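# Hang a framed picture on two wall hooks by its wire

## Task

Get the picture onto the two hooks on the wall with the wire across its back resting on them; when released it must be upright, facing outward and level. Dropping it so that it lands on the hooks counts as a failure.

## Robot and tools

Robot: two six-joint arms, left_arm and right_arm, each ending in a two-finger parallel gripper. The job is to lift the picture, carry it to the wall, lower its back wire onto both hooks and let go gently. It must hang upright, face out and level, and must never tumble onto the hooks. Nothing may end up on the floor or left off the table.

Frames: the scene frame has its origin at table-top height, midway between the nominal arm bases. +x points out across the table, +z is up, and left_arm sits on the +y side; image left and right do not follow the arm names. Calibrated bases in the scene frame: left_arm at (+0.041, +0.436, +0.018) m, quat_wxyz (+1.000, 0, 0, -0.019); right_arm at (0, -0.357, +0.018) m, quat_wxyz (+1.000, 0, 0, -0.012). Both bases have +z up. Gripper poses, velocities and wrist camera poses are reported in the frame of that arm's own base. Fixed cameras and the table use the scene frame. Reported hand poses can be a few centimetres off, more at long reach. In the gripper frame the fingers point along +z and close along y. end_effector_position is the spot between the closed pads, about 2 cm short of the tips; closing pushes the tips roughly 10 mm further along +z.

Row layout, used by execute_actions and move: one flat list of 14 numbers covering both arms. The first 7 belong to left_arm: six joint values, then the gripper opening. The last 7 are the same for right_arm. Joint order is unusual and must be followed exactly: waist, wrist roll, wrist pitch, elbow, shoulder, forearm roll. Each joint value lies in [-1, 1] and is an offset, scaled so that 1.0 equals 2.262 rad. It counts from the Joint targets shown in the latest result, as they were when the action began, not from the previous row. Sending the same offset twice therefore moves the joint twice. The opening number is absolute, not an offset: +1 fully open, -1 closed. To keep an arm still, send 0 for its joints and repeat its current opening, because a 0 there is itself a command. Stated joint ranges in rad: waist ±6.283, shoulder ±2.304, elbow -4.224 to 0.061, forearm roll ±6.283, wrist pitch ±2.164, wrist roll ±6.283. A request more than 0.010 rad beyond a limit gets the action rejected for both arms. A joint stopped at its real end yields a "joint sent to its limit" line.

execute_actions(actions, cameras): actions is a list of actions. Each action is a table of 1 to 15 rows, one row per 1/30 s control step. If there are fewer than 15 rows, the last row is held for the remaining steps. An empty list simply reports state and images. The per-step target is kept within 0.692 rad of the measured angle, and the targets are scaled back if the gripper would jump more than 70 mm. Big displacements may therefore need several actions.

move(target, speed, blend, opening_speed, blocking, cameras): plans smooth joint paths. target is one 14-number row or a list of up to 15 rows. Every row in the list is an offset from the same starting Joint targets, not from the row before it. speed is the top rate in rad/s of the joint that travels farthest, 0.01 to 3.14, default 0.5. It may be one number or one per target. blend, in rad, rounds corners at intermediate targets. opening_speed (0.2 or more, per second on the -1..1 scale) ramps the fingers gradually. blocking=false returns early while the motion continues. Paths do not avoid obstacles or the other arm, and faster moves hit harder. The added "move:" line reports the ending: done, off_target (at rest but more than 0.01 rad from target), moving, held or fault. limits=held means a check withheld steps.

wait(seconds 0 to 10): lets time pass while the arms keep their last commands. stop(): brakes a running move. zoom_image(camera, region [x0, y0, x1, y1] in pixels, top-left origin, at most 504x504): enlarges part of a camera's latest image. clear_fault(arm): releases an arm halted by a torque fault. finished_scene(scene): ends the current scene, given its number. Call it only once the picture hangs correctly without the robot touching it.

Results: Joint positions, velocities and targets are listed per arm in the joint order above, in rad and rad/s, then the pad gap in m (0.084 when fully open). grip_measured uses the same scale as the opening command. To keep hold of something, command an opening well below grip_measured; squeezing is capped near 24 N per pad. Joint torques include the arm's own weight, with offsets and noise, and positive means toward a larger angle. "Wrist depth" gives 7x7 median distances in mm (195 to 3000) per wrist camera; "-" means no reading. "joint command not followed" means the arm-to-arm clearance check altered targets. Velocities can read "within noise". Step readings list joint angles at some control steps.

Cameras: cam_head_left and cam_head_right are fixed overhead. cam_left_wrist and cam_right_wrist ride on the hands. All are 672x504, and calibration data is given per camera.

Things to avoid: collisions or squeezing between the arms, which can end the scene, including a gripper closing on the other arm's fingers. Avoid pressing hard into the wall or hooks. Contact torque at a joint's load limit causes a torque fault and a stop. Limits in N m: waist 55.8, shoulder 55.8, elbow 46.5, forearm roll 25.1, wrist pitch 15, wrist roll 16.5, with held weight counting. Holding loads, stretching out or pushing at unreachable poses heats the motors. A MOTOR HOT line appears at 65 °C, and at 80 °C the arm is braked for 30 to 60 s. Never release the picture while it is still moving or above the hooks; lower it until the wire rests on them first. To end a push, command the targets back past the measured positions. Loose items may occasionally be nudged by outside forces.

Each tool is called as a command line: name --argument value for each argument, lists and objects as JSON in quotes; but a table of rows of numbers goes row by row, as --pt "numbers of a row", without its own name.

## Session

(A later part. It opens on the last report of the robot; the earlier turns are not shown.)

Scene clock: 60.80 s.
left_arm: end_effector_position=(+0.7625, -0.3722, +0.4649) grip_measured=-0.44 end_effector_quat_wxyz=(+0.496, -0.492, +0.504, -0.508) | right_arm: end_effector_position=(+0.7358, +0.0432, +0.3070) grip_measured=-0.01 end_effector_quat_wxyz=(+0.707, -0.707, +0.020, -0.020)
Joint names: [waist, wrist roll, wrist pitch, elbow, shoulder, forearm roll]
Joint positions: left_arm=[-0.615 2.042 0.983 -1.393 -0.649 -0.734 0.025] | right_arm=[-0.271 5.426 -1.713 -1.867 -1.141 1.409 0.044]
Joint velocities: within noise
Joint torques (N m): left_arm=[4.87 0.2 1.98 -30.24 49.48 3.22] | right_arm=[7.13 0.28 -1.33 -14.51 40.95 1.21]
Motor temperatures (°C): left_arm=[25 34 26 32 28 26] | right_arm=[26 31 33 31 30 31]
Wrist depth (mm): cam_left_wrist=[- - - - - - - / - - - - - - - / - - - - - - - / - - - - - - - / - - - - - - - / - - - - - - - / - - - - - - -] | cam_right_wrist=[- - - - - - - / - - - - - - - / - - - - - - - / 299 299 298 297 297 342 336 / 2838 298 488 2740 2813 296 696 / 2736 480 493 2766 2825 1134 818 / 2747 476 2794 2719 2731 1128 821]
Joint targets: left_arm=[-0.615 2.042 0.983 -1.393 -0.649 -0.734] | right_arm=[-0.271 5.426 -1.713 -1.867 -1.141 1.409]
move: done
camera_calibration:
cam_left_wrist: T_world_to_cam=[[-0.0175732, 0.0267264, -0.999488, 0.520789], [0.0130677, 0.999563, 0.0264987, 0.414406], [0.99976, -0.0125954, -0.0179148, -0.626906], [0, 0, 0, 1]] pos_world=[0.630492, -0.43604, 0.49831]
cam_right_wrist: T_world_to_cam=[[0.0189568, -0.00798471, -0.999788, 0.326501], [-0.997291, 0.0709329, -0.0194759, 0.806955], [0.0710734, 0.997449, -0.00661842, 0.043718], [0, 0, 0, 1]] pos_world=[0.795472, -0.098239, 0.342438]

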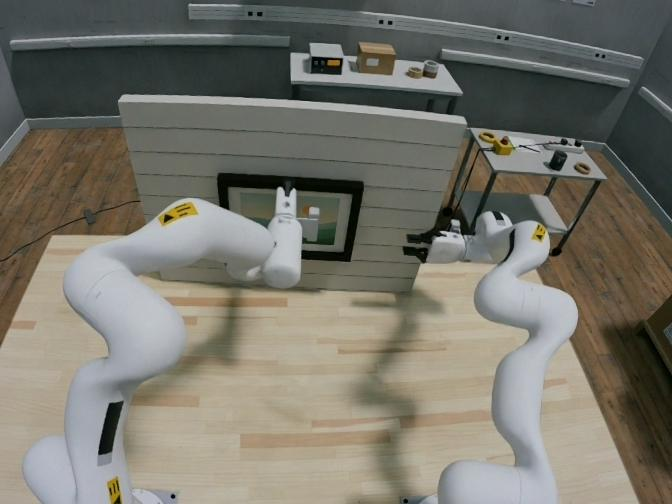

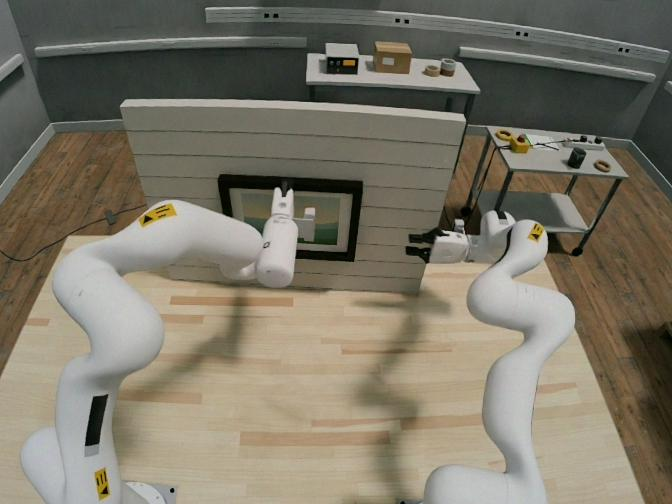

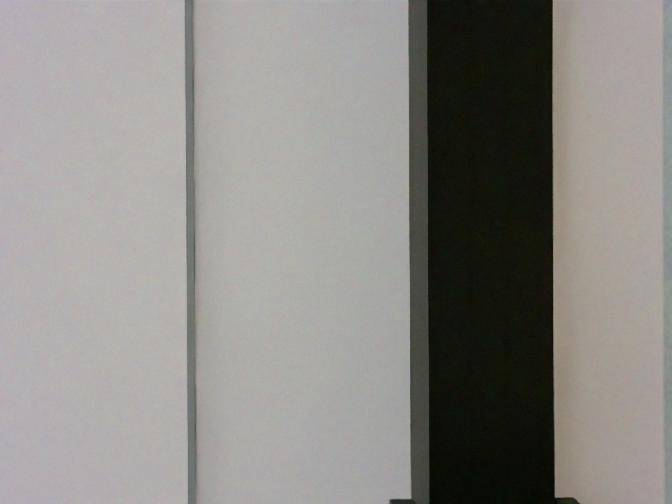

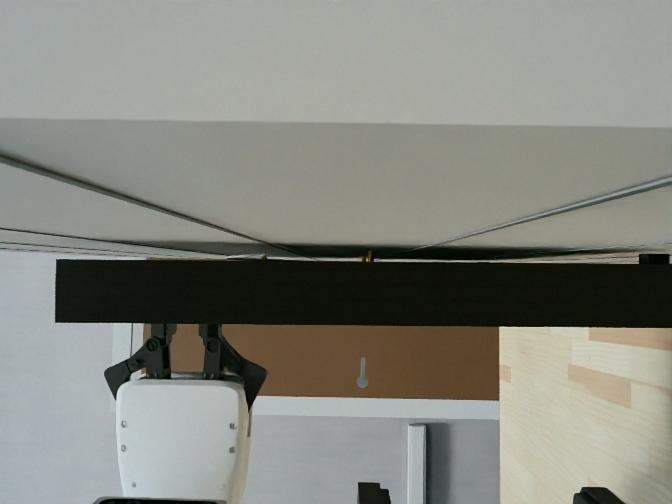

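move --target '[0,-0.03523,0.03470,0.01044,-0.03539,0.01840,-1,0,0,0,0,0,0,0]' --speed 0.05

zoom_image --camera "cam_right_wrist" --region '[270, 230, 430, 300]'

Scene clock: 65.07 s.
left_arm: end_effector_position=(+0.7626, -0.3722, +0.4051) grip_measured=-0.44 end_effector_quat_wxyz=(+0.496, -0.492, +0.503, -0.508) | right_arm: end_effector_position=(+0.7358, +0.0432, +0.3070) grip_measured=-0.01 end_effector_quat_wxyz=(+0.707, -0.707, +0.020, -0.020)
Joint names: [waist, wrist roll, wrist pitch, elbow, shoulder, forearm roll]
Joint positions: left_arm=[-0.615 1.962 1.061 -1.369 -0.729 -0.693 0.025] | right_arm=[-0.271 5.426 -1.713 -1.867 -1.141 1.409 0.044]
Joint velocities: within noise
Joint torques (N m): left_arm=[4.1 -0.84 3.11 -22.31 50.39 2.73] | right_arm=[7 0.22 -0.75 -15.94 42.01 1.67]
Motor temperatures (°C): left_arm=[25 34 26 32 28 26] | right_arm=[26 31 33 31 30 31]
Wrist depth (mm): cam_left_wrist=[- - - - - - - / - - - - - - - / - - - - - - - / - - - - - - - / - - - - - - - / - - - - - - - / - - - - - - -] | cam_right_wrist=[- - - - - - - / - - - - - - - / - - - - - - - / 601 530 298 298 297 342 335 / 2880 2799 298 490 2811 296 693 / 2810 - 480 2775 2756 1136 821 / 2705 - 474 2746 2724 1131 817]
Joint targets: left_arm=[-0.615 1.962 1.061 -1.369 -0.729 -0.693] | right_arm=[-0.271 5.426 -1.713 -1.867 -1.141 1.409]
move: done
camera_calibration:
cam_left_wrist: T_world_to_cam=[[-0.0174782, 0.0265247, -0.999495, 0.460876], [0.0130641, 0.999569, 0.0262982, 0.416081], [0.999762, -0.0125979, -0.0178172, -0.628122], [0, 0, 0, 1]] pos_world=[0.630592, -0.43604, 0.43851]
cam_right_wrist: T_world_to_cam=[[0.0189568, -0.00798471, -0.999788, 0.326501], [-0.997291, 0.0709329, -0.0194759, 0.806955], [0.0710734, 0.997449, -0.00661842, 0.043718], [0, 0, 0, 1]] pos_world=[0.795472, -0.098239, 0.342438]

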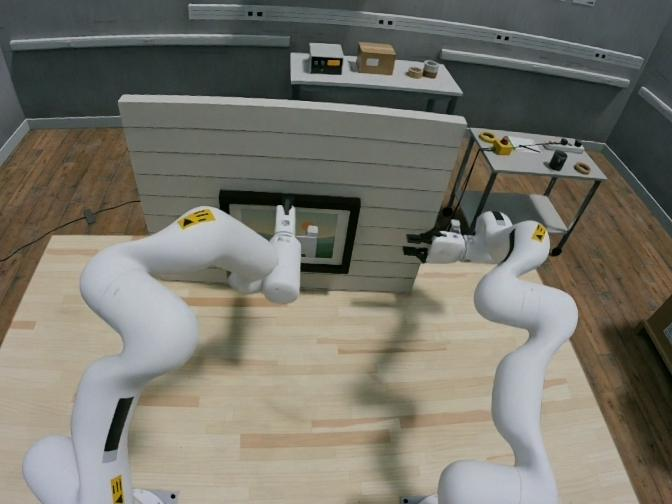

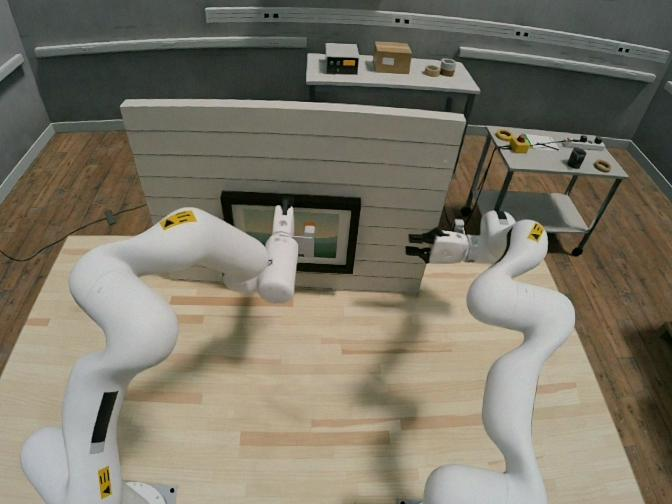

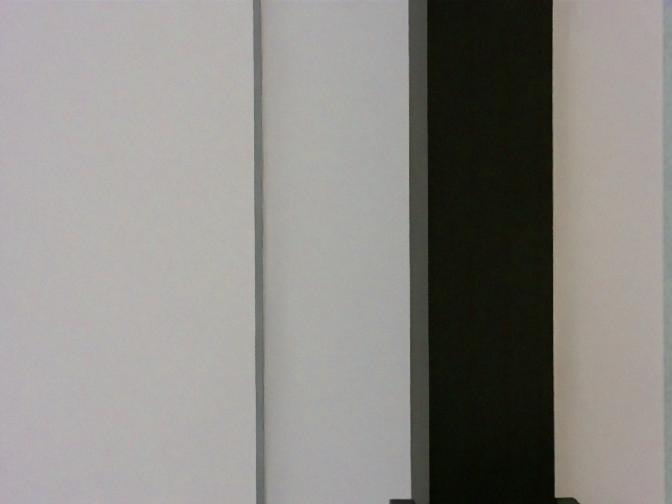

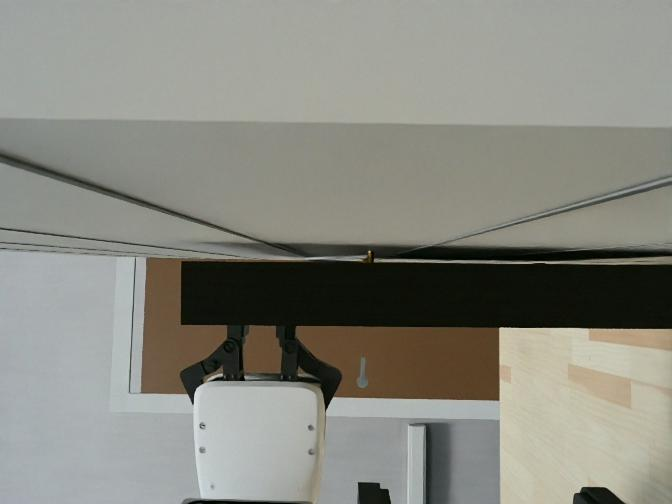

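Scaled by 3.150 from the camera's 672x504 image, which has a finer 960x720 frame.

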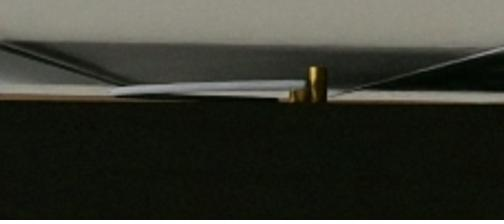

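move --target '[0.0005,-0.0103,0.0107,0.0003,-0.0138,0.0053,-1,0,0,0,0,0,0,0]' --speed 0.04

zoom_image --camera "cam_right_wrist" --region '[310, 235, 430, 285]'

Scene clock: 67.80 s.
left_arm: end_effector_position=(+0.7635, -0.3720, +0.3850) grip_measured=-0.44 end_effector_quat_wxyz=(+0.496, -0.492, +0.504, -0.508) | right_arm: end_effector_position=(+0.7358, +0.0432, +0.3070) grip_measured=-0.01 end_effector_quat_wxyz=(+0.707, -0.707, +0.020, -0.020)
Joint names: [waist, wrist roll, wrist pitch, elbow, shoulder, forearm roll]
Joint positions: left_arm=[-0.614 1.939 1.085 -1.368 -0.76 -0.681 0.025] | right_arm=[-0.271 5.426 -1.713 -1.867 -1.141 1.409 0.044]
Joint velocities: within noise
Joint torques (N m): left_arm=[7.2 -0.83 3.01 -22.53 51.19 2.84] | right_arm=[7.21 0.21 -0.72 -16.72 41.81 1.51]
Motor temperatures (°C): left_arm=[25 34 27 32 28 26] | right_arm=[26 31 33 31 30 31]
Wrist depth (mm): cam_left_wrist=[- - - - - - - / - - - - - - - / - - - - - - - / - - - - - - - / - - - - - - - / - - - - - - - / - - - - - - -] | cam_right_wrist=[- - - - - - - / - - - - - - - / - - - - - - - / 649 530 298 297 298 341 335 / 2828 2854 488 484 2728 297 694 / 2808 2764 479 493 2766 1141 823 / 2758 2831 475 2751 2766 1142 817]
Joint targets: left_arm=[-0.614 1.939 1.086 -1.368 -0.761 -0.681] | right_arm=[-0.271 5.426 -1.713 -1.867 -1.141 1.409]
move: done
camera_calibration:
cam_left_wrist: T_world_to_cam=[[-0.0175759, 0.0267247, -0.999488, 0.440945], [0.0129678, 0.999565, 0.0264987, 0.416372], [0.999761, -0.0124955, -0.0179148, -0.629391], [0, 0, 0, 1]] pos_world=[0.631592, -0.43584, 0.41841]
cam_right_wrist: T_world_to_cam=[[0.0189568, -0.00798471, -0.999788, 0.326501], [-0.997291, 0.0709329, -0.0194759, 0.806955], [0.0710734, 0.997449, -0.00661842, 0.043718], [0, 0, 0, 1]] pos_world=[0.795472, -0.098239, 0.342438]

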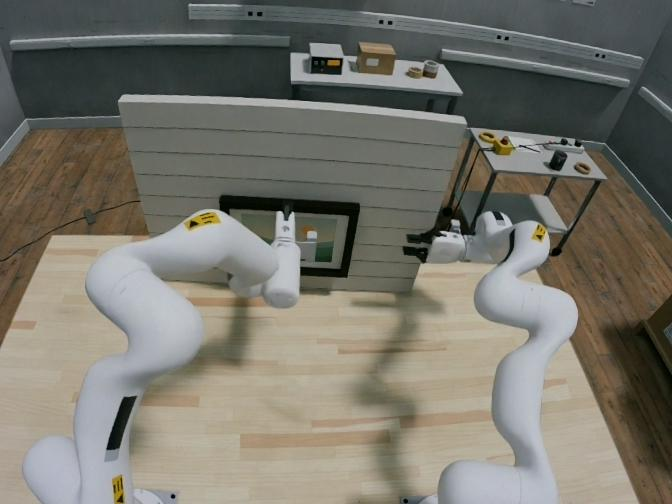

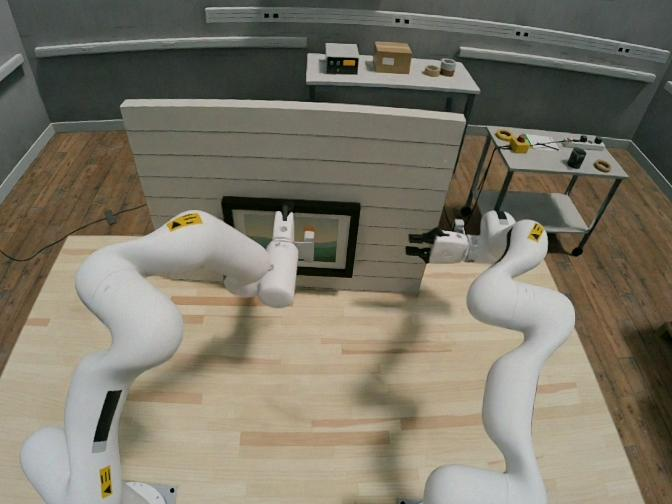

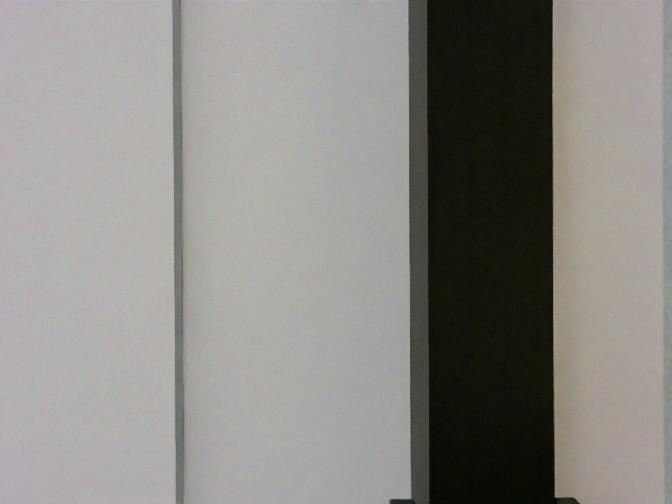

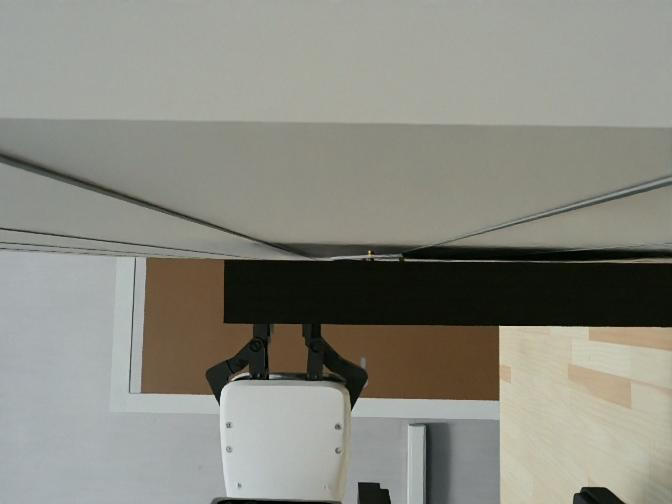

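Scaled by 4.200 from the camera's 672x504 image, which has a finer 960x720 frame.

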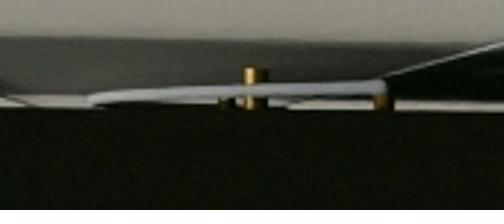

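move --target '[0,-0.00407,0.00444,0.0003,-0.00539,0.00186,-1,0,0,0,0,0,0,0]' --speed 0.02 --cameras '["cam_right_wrist"]'

zoom_image --camera "cam_right_wrist" --region '[310, 235, 430, 285]'

Scene clock: 69.97 s.
left_arm: end_effector_position=(+0.7635, -0.3720, +0.3770) grip_measured=-0.44 end_effector_quat_wxyz=(+0.496, -0.492, +0.504, -0.508) | right_arm: end_effector_position=(+0.7358, +0.0432, +0.3070) grip_measured=-0.01 end_effector_quat_wxyz=(+0.707, -0.707, +0.020, -0.020)
Joint names: [waist, wrist roll, wrist pitch, elbow, shoulder, forearm roll]
Joint positions: left_arm=[-0.614 1.93 1.095 -1.368 -0.773 -0.676 0.025] | right_arm=[-0.271 5.426 -1.713 -1.867 -1.141 1.409 0.044]
Joint velocities: within noise
Joint torques (N m): left_arm=[5.06 -0.91 2.96 -21.98 50.34 2.72] | right_arm=[4.57 0.09 -0.64 -16.54 41.75 1.31]
Motor temperatures (°C): left_arm=[25 34 27 32 28 26] | right_arm=[26 31 33 31 30 31]
Wrist depth (mm): cam_left_wrist=[- - - - - - - / - - - - - - - / - - - - - - - / - - - - - - - / - - - - - - - / - - - - - - - / - - - - - - -] | cam_right_wrist=[- - - - - - - / - - - - - - - / - - - - - - - / 649 528 298 298 297 341 336 / 2780 2782 491 487 2830 296 695 / 2814 2795 479 481 2770 1140 827 / 2746 2722 473 477 2713 1128 820]
Joint targets: left_arm=[-0.614 1.929 1.096 -1.368 -0.773 -0.676] | right_arm=[-0.271 5.426 -1.713 -1.867 -1.141 1.409]
move: done
camera_calibration:
cam_right_wrist: T_world_to_cam=[[0.0190565, -0.00799155, -0.999786, 0.326421], [-0.997289, 0.0709338, -0.0195759, 0.806987], [0.0710751, 0.997449, -0.00661813, 0.0437165], [0, 0, 0, 1]] pos_world=[0.795472, -0.098239, 0.342438]
Images, in order (width x height): cam_right_wrist 672x504.

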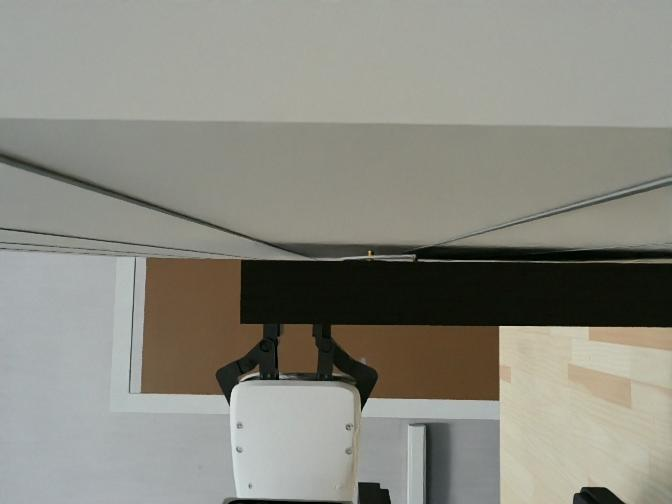

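Scaled by 4.200 from the camera's 672x504 image, which has a finer 960x720 frame.

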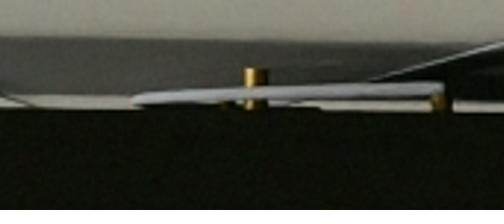

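move --target '[0,-0.0026,0.0028,0.0001,-0.0034,0.00115,-1,0,0,0,0,0,0,0]' --speed 0.02 --cameras '["cam_right_wrist"]'

zoom_image --camera "cam_right_wrist" --region '[330, 240, 430, 282]'

Scene clock: 71.37 s.
left_arm: end_effector_position=(+0.7636, -0.3720, +0.3721) grip_measured=-0.44 end_effector_quat_wxyz=(+0.496, -0.492, +0.503, -0.509) | right_arm: end_effector_position=(+0.7358, +0.0432, +0.3070) grip_measured=-0.01 end_effector_quat_wxyz=(+0.707, -0.707, +0.020, -0.020)
Joint names: [waist, wrist roll, wrist pitch, elbow, shoulder, forearm roll]
Joint positions: left_arm=[-0.614 1.924 1.102 -1.368 -0.78 -0.674 0.025] | right_arm=[-0.271 5.426 -1.713 -1.867 -1.141 1.409 0.044]
Joint velocities: within noise
Joint torques (N m): left_arm=[5.01 -0.91 2.64 -21.22 51.85 2.41] | right_arm=[5.21 0.07 -0.6 -17.08 41.92 1.09]
Motor temperatures (°C): left_arm=[25 34 27 32 28 26] | right_arm=[26 31 33 31 30 31]
Wrist depth (mm): cam_left_wrist=[- - - - - - - / - - - - - - - / - - - - - - - / - - - - - - - / - - - - - - - / - - - - - - - / - - - - - - -] | cam_right_wrist=[- - - - - - - / - - - - - - - / - - - - - - - / 645 530 298 297 298 342 335 / 2783 2797 493 487 2781 297 696 / 2831 2825 492 479 2810 1138 821 / 2737 2734 475 475 2777 1124 817]
Joint targets: left_arm=[-0.614 1.924 1.102 -1.368 -0.780 -0.674] | right_arm=[-0.271 5.426 -1.713 -1.867 -1.141 1.409]
move: done
camera_calibration:
cam_right_wrist: T_world_to_cam=[[0.0190565, -0.00799155, -0.999786, 0.326421], [-0.997289, 0.0709338, -0.0195759, 0.806987], [0.0710751, 0.997449, -0.00661813, 0.0437165], [0, 0, 0, 1]] pos_world=[0.795472, -0.098239, 0.342438]
Images, in order (width x height): cam_right_wrist 672x504.

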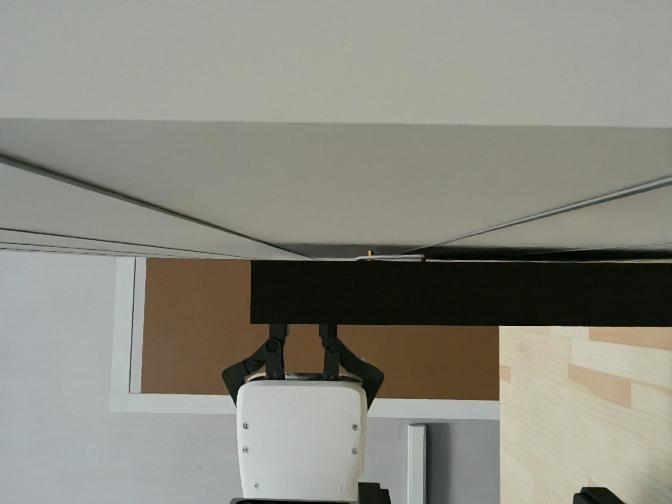

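Scaled by 5.040 from the camera's 672x504 image, which has a finer 960x720 frame.

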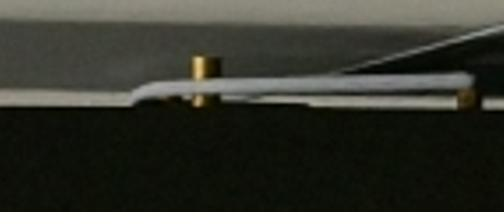

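move --target '[0,-0.0016,0.0017,0.0001,-0.0020,0.0007,-1,0,0,0,0,0,0,0]' --speed 0.02 --cameras '["cam_right_wrist"]'

zoom_image --camera "cam_right_wrist" --region '[330, 240, 430, 282]'

Scene clock: 72.97 s.
left_arm: end_effector_position=(+0.7636, -0.3719, +0.3698) grip_measured=-0.44 end_effector_quat_wxyz=(+0.497, -0.491, +0.503, -0.509) | right_arm: end_effector_position=(+0.7358, +0.0432, +0.3070) grip_measured=-0.01 end_effector_quat_wxyz=(+0.707, -0.707, +0.020, -0.020)
Joint names: [waist, wrist roll, wrist pitch, elbow, shoulder, forearm roll]
Joint positions: left_arm=[-0.614 1.92 1.107 -1.368 -0.785 -0.672 0.025] | right_arm=[-0.271 5.426 -1.713 -1.867 -1.141 1.409 0.044]
Joint velocities: within noise
Joint torques (N m): left_arm=[1.34 -0.69 -3.79 -6.86 17.18 0.58] | right_arm=[5.8 0.08 -0.69 -16.27 41.43 1.21]
Motor temperatures (°C): left_arm=[25 34 27 32 28 26] | right_arm=[26 31 33 31 30 31]
Wrist depth (mm): cam_left_wrist=[- - - - - - - / - - - - - - - / - - - - - - - / - - - - - - - / - - - - - - - / - - - - - - - / - - - - - - -] | cam_right_wrist=[- - - - - - - / - - - - - - - / - - - - - - - / 650 531 298 298 298 342 336 / 2881 2836 486 487 2731 297 696 / 2827 2731 486 479 2746 1142 823 / 2752 2718 475 476 2779 1130 817]
Joint targets: left_arm=[-0.614 1.920 1.106 -1.367 -0.785 -0.672] | right_arm=[-0.271 5.426 -1.713 -1.867 -1.141 1.409]
move: done
camera_calibration:
cam_right_wrist: T_world_to_cam=[[0.0190565, -0.00799155, -0.999786, 0.326421], [-0.997289, 0.0709338, -0.0195759, 0.806987], [0.0710751, 0.997449, -0.00661813, 0.0437165], [0, 0, 0, 1]] pos_world=[0.795472, -0.098239, 0.342438]
Images, in order (width x height): cam_right_wrist 672x504.

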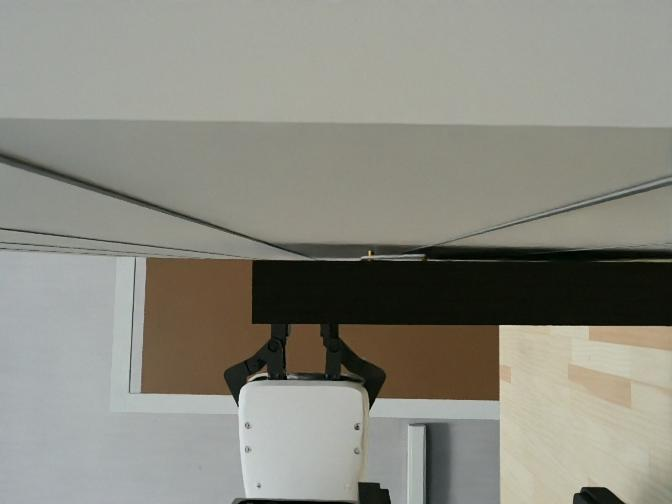

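Scaled by 5.040 from the camera's 672x504 image, which has a finer 960x720 frame.

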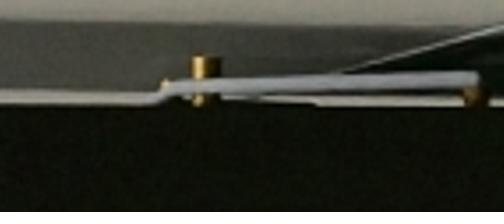

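move --target '[0,0.0009,-0.0009,0,0.0011,-0.0004,-1,0,0,0,0,0,0,0]' --speed 0.02 --cameras '["cam_right_wrist"]'

zoom_image --camera "cam_right_wrist" --region '[330, 240, 430, 282]'

Scene clock: 74.47 s.
left_arm: end_effector_position=(+0.7635, -0.3719, +0.3702) grip_measured=-0.44 end_effector_quat_wxyz=(+0.496, -0.492, +0.504, -0.508) | right_arm: end_effector_position=(+0.7358, +0.0432, +0.3070) grip_measured=-0.01 end_effector_quat_wxyz=(+0.707, -0.707, +0.020, -0.020)
Joint names: [waist, wrist roll, wrist pitch, elbow, shoulder, forearm roll]
Joint positions: left_arm=[-0.614 1.922 1.103 -1.367 -0.783 -0.673 0.025] | right_arm=[-0.271 5.426 -1.713 -1.867 -1.141 1.409 0.044]
Joint velocities: within noise
Joint torques (N m): left_arm=[-3.71 0.47 -2.88 -7.68 41.89 -0.66] | right_arm=[5.36 0.1 -0.77 -16.19 39.94 1.25]
Motor temperatures (°C): left_arm=[25 34 27 32 28 26] | right_arm=[26 31 33 31 30 31]
Wrist depth (mm): cam_left_wrist=[- - - - - - - / - - - - - - - / - - - - - - - / - - - - - - - / - - - - - - - / - - - - - - - / - - - - - - -] | cam_right_wrist=[- - - - - - - / - - - - - - - / - - - - - - - / 647 531 298 298 297 343 336 / 2818 2816 489 487 2739 296 691 / 2788 2805 486 480 2753 1136 824 / 2778 2740 475 476 2781 1135 817]
Joint targets: left_arm=[-0.614 1.922 1.104 -1.367 -0.783 -0.673] | right_arm=[-0.271 5.426 -1.713 -1.867 -1.141 1.409]
move: done
camera_calibration:
cam_right_wrist: T_world_to_cam=[[0.0190565, -0.00799155, -0.999786, 0.326421], [-0.997289, 0.0709338, -0.0195759, 0.806987], [0.0710751, 0.997449, -0.00661813, 0.0437165], [0, 0, 0, 1]] pos_world=[0.795472, -0.098239, 0.342438]
Images, in order (width x height): cam_right_wrist 672x504.

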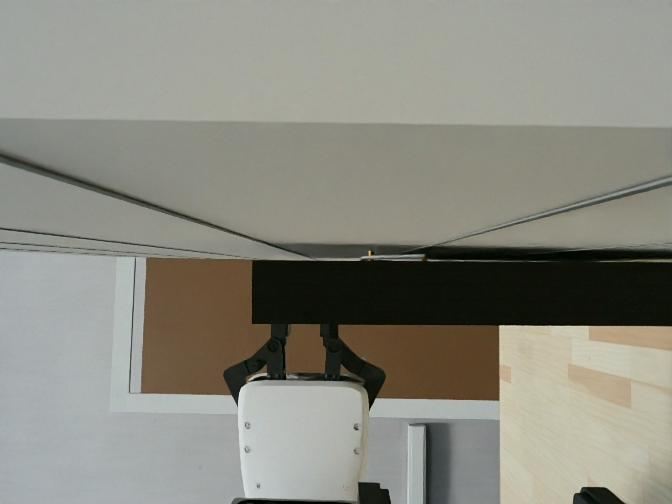

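Scaled by 5.040 from the camera's 672x504 image, which has a finer 960x720 frame.

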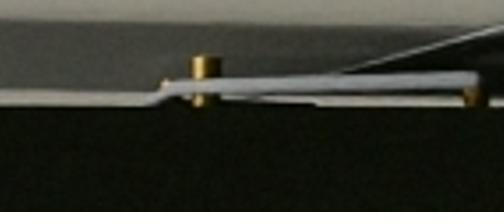

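move --target '[0,0.0007,-0.0007,0,0.0009,-0.0003,-1,0,0,0,0,0,0,0]' --speed 0.02 --cameras '["cam_right_wrist"]'

zoom_image --camera "cam_right_wrist" --region '[330, 240, 430, 282]'

Scene clock: 75.57 s.
left_arm: end_effector_position=(+0.7635, -0.3719, +0.3716) grip_measured=-0.44 end_effector_quat_wxyz=(+0.496, -0.492, +0.504, -0.508) | right_arm: end_effector_position=(+0.7358, +0.0432, +0.3070) grip_measured=-0.01 end_effector_quat_wxyz=(+0.707, -0.707, +0.020, -0.020)
Joint names: [waist, wrist roll, wrist pitch, elbow, shoulder, forearm roll]
Joint positions: left_arm=[-0.614 1.924 1.102 -1.367 -0.781 -0.674 0.025] | right_arm=[-0.271 5.426 -1.713 -1.867 -1.141 1.409 0.044]
Joint velocities: within noise
Joint torques (N m): left_arm=[-4.03 0.32 1.19 -20.84 62.66 0.2] | right_arm=[5.48 0.03 -0.71 -16.61 40.51 1.58]
Motor temperatures (°C): left_arm=[25 34 27 32 28 26] | right_arm=[26 31 33 31 30 31]
Wrist depth (mm): cam_left_wrist=[- - - - - - - / - - - - - - - / - - - - - - - / - - - - - - - / - - - - - - - / - - - - - - - / - - - - - - -] | cam_right_wrist=[- - - - - - - / - - - - - - - / - - - - - - - / 647 532 298 298 298 342 336 / 2841 2854 493 489 2784 297 695 / 2774 2751 488 479 2732 1141 818 / 2786 2722 474 476 2740 1137 816]
Joint targets: left_arm=[-0.614 1.924 1.102 -1.367 -0.780 -0.674] | right_arm=[-0.271 5.426 -1.713 -1.867 -1.141 1.409]
move: done
camera_calibration:
cam_right_wrist: T_world_to_cam=[[0.0190565, -0.00799155, -0.999786, 0.326421], [-0.997289, 0.0709338, -0.0195759, 0.806987], [0.0710751, 0.997449, -0.00661813, 0.0437165], [0, 0, 0, 1]] pos_world=[0.795472, -0.098239, 0.342438]
Images, in order (width x height): cam_right_wrist 672x504.

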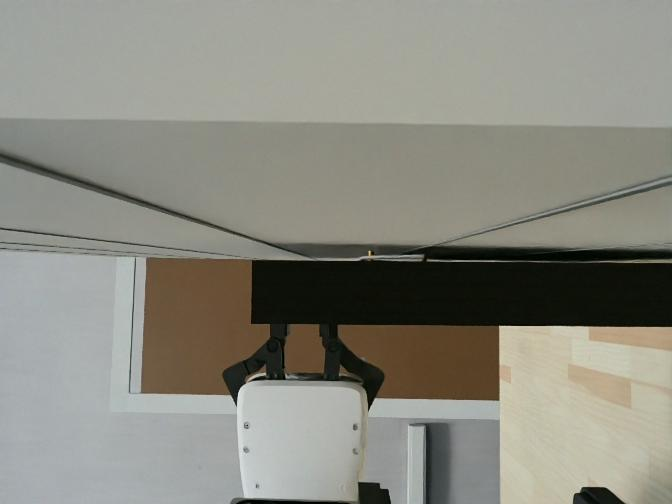

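Scaled by 5.040 from the camera's 672x504 image, which has a finer 960x720 frame.

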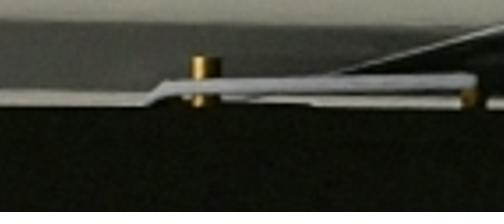

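move --target '[0,0,0,0,0,0,-0.34,0,0,0,0,0,0,0]' --opening_speed 0.2

zoom_image --camera "cam_right_wrist" --region '[330, 240, 430, 282]'

zoom_image --camera "cam_head_left" --region '[200, 160, 380, 295]'

Scene clock: 79.80 s.
left_arm: end_effector_position=(+0.7635, -0.3719, +0.3720) grip_measured=-0.36 end_effector_quat_wxyz=(+0.497, -0.492, +0.503, -0.508) | right_arm: end_effector_position=(+0.7358, +0.0432, +0.3070) grip_measured=-0.01 end_effector_quat_wxyz=(+0.707, -0.707, +0.020, -0.020)
Joint names: [waist, wrist roll, wrist pitch, elbow, shoulder, forearm roll]
Joint positions: left_arm=[-0.614 1.924 1.102 -1.367 -0.78 -0.674 0.028] | right_arm=[-0.271 5.426 -1.713 -1.867 -1.141 1.409 0.044]
Joint velocities: within noise
Joint torques (N m): left_arm=[3.5 0.11 0.95 -22.44 51.67 2.05] | right_arm=[4.61 0.02 -0.77 -16.11 40.8 1.7]
Motor temperatures (°C): left_arm=[25 34 27 32 28 26] | right_arm=[26 31 33 31 30 31]
Wrist depth (mm): cam_left_wrist=[- - - - - - - / - - - - - - - / - - - - - - - / - - - - - - - / - - - - - - - / - - - - - - - / - - - - - - -] | cam_right_wrist=[- - - - - - - / - - - - - - - / - - - - - - - / 650 529 298 298 297 342 336 / 2801 2775 507 485 2797 296 695 / 2837 2752 493 479 2769 1137 824 / 2788 2773 476 477 2767 1131 819]
Joint targets: left_arm=[-0.614 1.924 1.102 -1.367 -0.780 -0.674] | right_arm=[-0.271 5.426 -1.713 -1.867 -1.141 1.409]
move: done
camera_calibration:
cam_left_wrist: T_world_to_cam=[[-0.0171863, 0.0264134, -0.999503, 0.427575], [0.0128559, 0.999574, 0.0261943, 0.416915], [0.99977, -0.0123993, -0.0175185, -0.629747], [0, 0, 0, 1]] pos_world=[0.631591, -0.435839, 0.40541]
cam_right_wrist: T_world_to_cam=[[0.0190565, -0.00799155, -0.999786, 0.326421], [-0.997289, 0.0709338, -0.0195759, 0.806987], [0.0710751, 0.997449, -0.00661813, 0.0437165], [0, 0, 0, 1]] pos_world=[0.795472, -0.098239, 0.342438]

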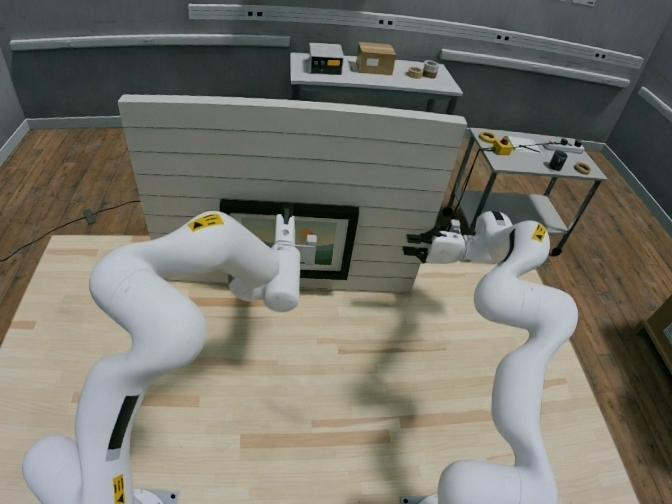

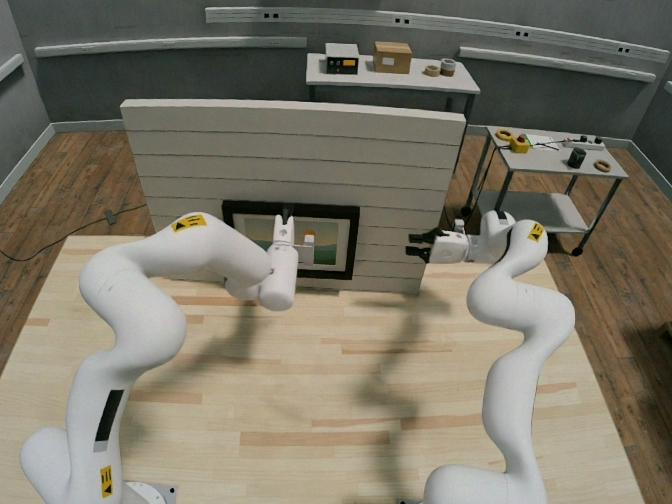

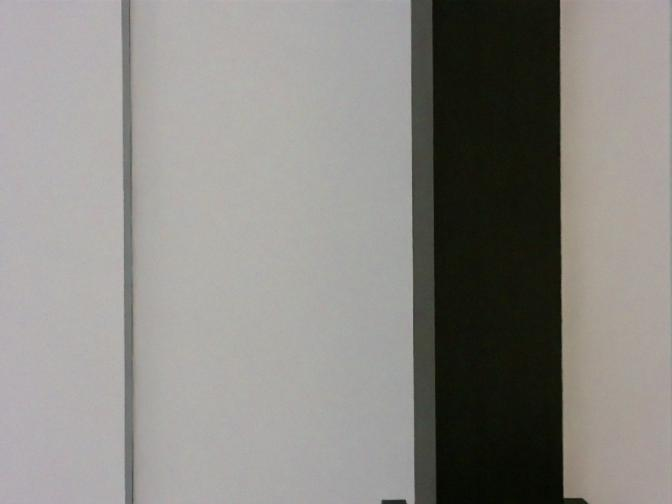

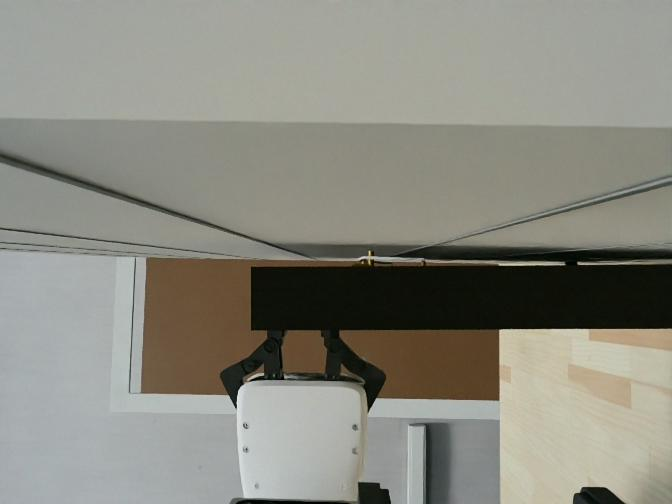

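Scaled by 5.040 from the camera's 672x504 image, which has a finer 960x720 frame.

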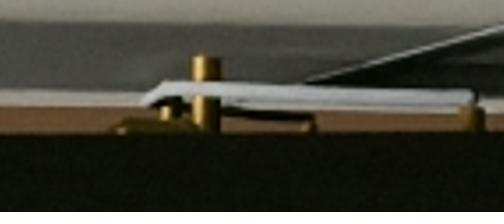

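Scaled by 2.800 from the camera's 672x504 image, which has a finer 960x720 frame.

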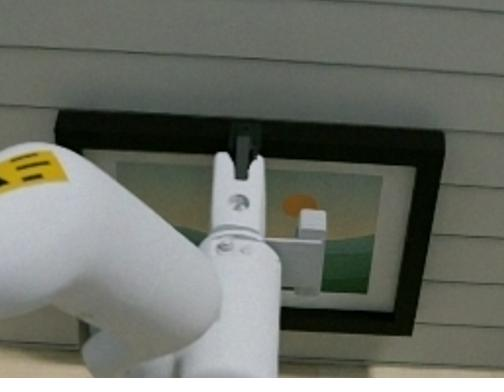

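move --target '[0,0,0,0,0,0,0.0,0,0,0,0,0,0,0]' --opening_speed 0.2

zoom_image --camera "cam_right_wrist" --region '[330, 240, 430, 282]'

zoom_image --camera "cam_head_left" --region '[200, 160, 380, 295]'

Scene clock: 82.40 s.
left_arm: end_effector_position=(+0.7635, -0.3719, +0.3719) grip_measured=-0.01 end_effector_quat_wxyz=(+0.496, -0.492, +0.503, -0.508) | right_arm: end_effector_position=(+0.7358, +0.0432, +0.3070) grip_measured=-0.01 end_effector_quat_wxyz=(+0.707, -0.707, +0.020, -0.020)
Joint names: [waist, wrist roll, wrist pitch, elbow, shoulder, forearm roll]
Joint positions: left_arm=[-0.614 1.924 1.102 -1.367 -0.78 -0.674 0.043] | right_arm=[-0.271 5.426 -1.713 -1.867 -1.141 1.409 0.044]
Joint velocities: within noise
Joint torques (N m): left_arm=[3.82 0.01 1.04 -18.14 46.07 1.96] | right_arm=[4.14 0.13 -0.86 -16.12 40.92 1.15]
Motor temperatures (°C): left_arm=[25 34 27 32 28 26] | right_arm=[26 31 33 31 30 31]
Wrist depth (mm): cam_left_wrist=[- - - - - - - / - - - - - - - / - - - - - - - / - - - - - - - / - - - - - - - / - - - - - - - / - - - - - - -] | cam_right_wrist=[- - - - - - - / - - - - - - - / - - - - - - - / 648 530 298 297 297 342 335 / 2828 2811 2796 297 2807 296 697 / 2784 2753 495 479 2756 1132 821 / 2738 2747 476 476 2749 1127 822]
Joint targets: left_arm=[-0.614 1.924 1.102 -1.367 -0.780 -0.674] | right_arm=[-0.271 5.426 -1.713 -1.867 -1.141 1.409]
move: done
camera_calibration:
cam_left_wrist: T_world_to_cam=[[-0.0173836, 0.0265188, -0.999497, 0.427643], [0.0128616, 0.999571, 0.0262971, 0.416871], [0.999766, -0.012398, -0.0177172, -0.629666], [0, 0, 0, 1]] pos_world=[0.631591, -0.435839, 0.40531]
cam_right_wrist: T_world_to_cam=[[0.0190565, -0.00799155, -0.999786, 0.326421], [-0.997289, 0.0709338, -0.0195759, 0.806987], [0.0710751, 0.997449, -0.00661813, 0.0437165], [0, 0, 0, 1]] pos_world=[0.795472, -0.098239, 0.342438]

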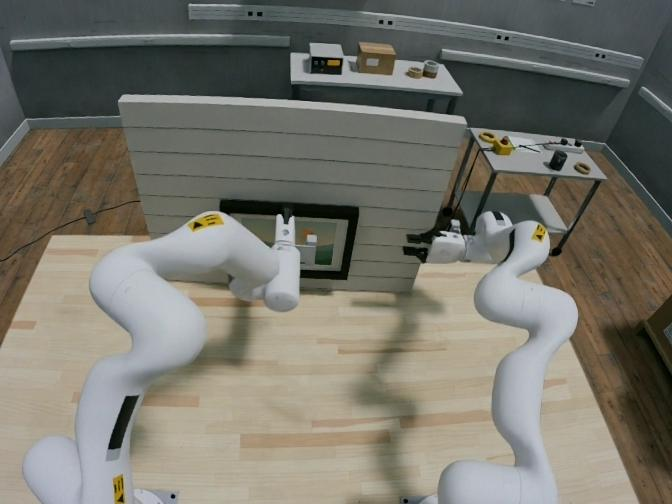

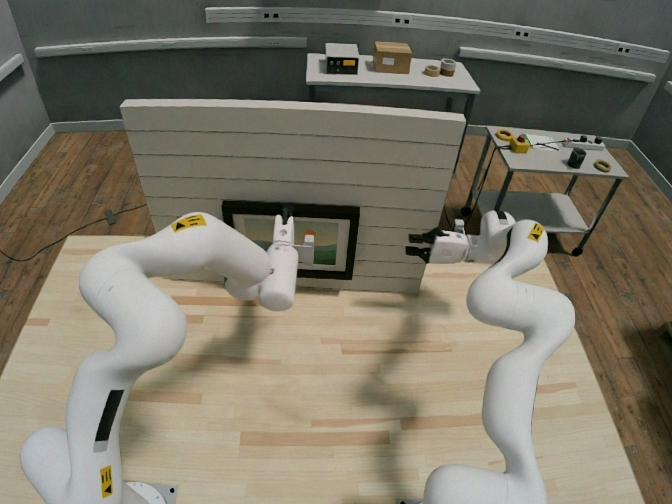

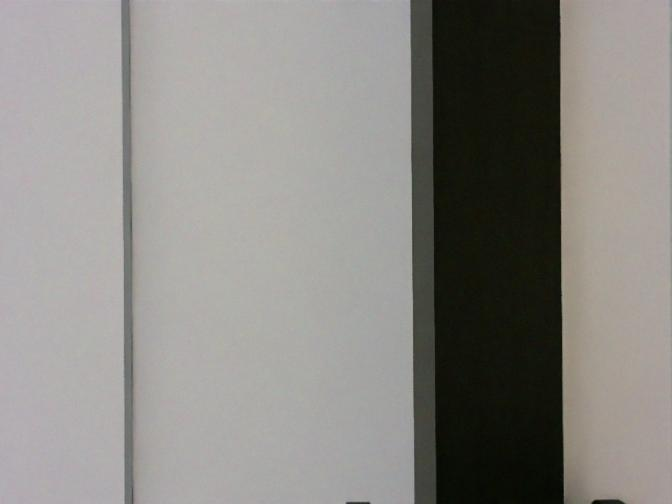

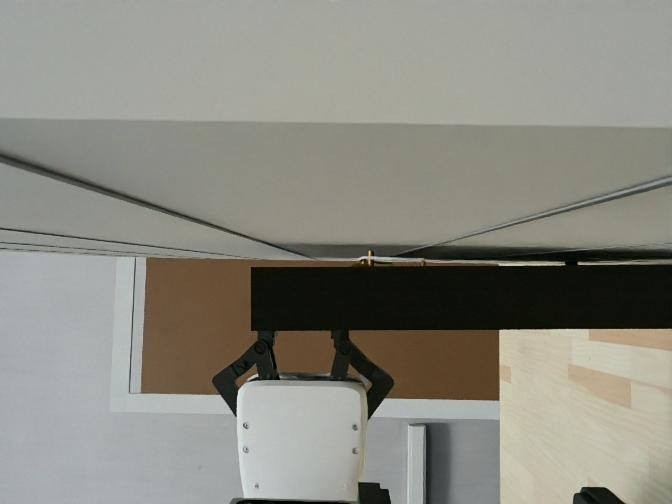

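Scaled by 5.040 from the camera's 672x504 image, which has a finer 960x720 frame.

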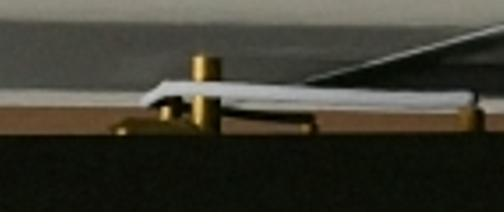

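Scaled by 2.800 from the camera's 672x504 image, which has a finer 960x720 frame.

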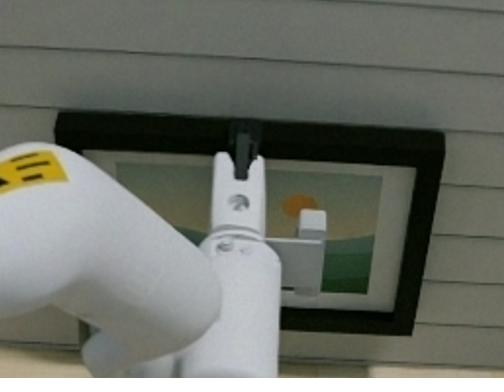

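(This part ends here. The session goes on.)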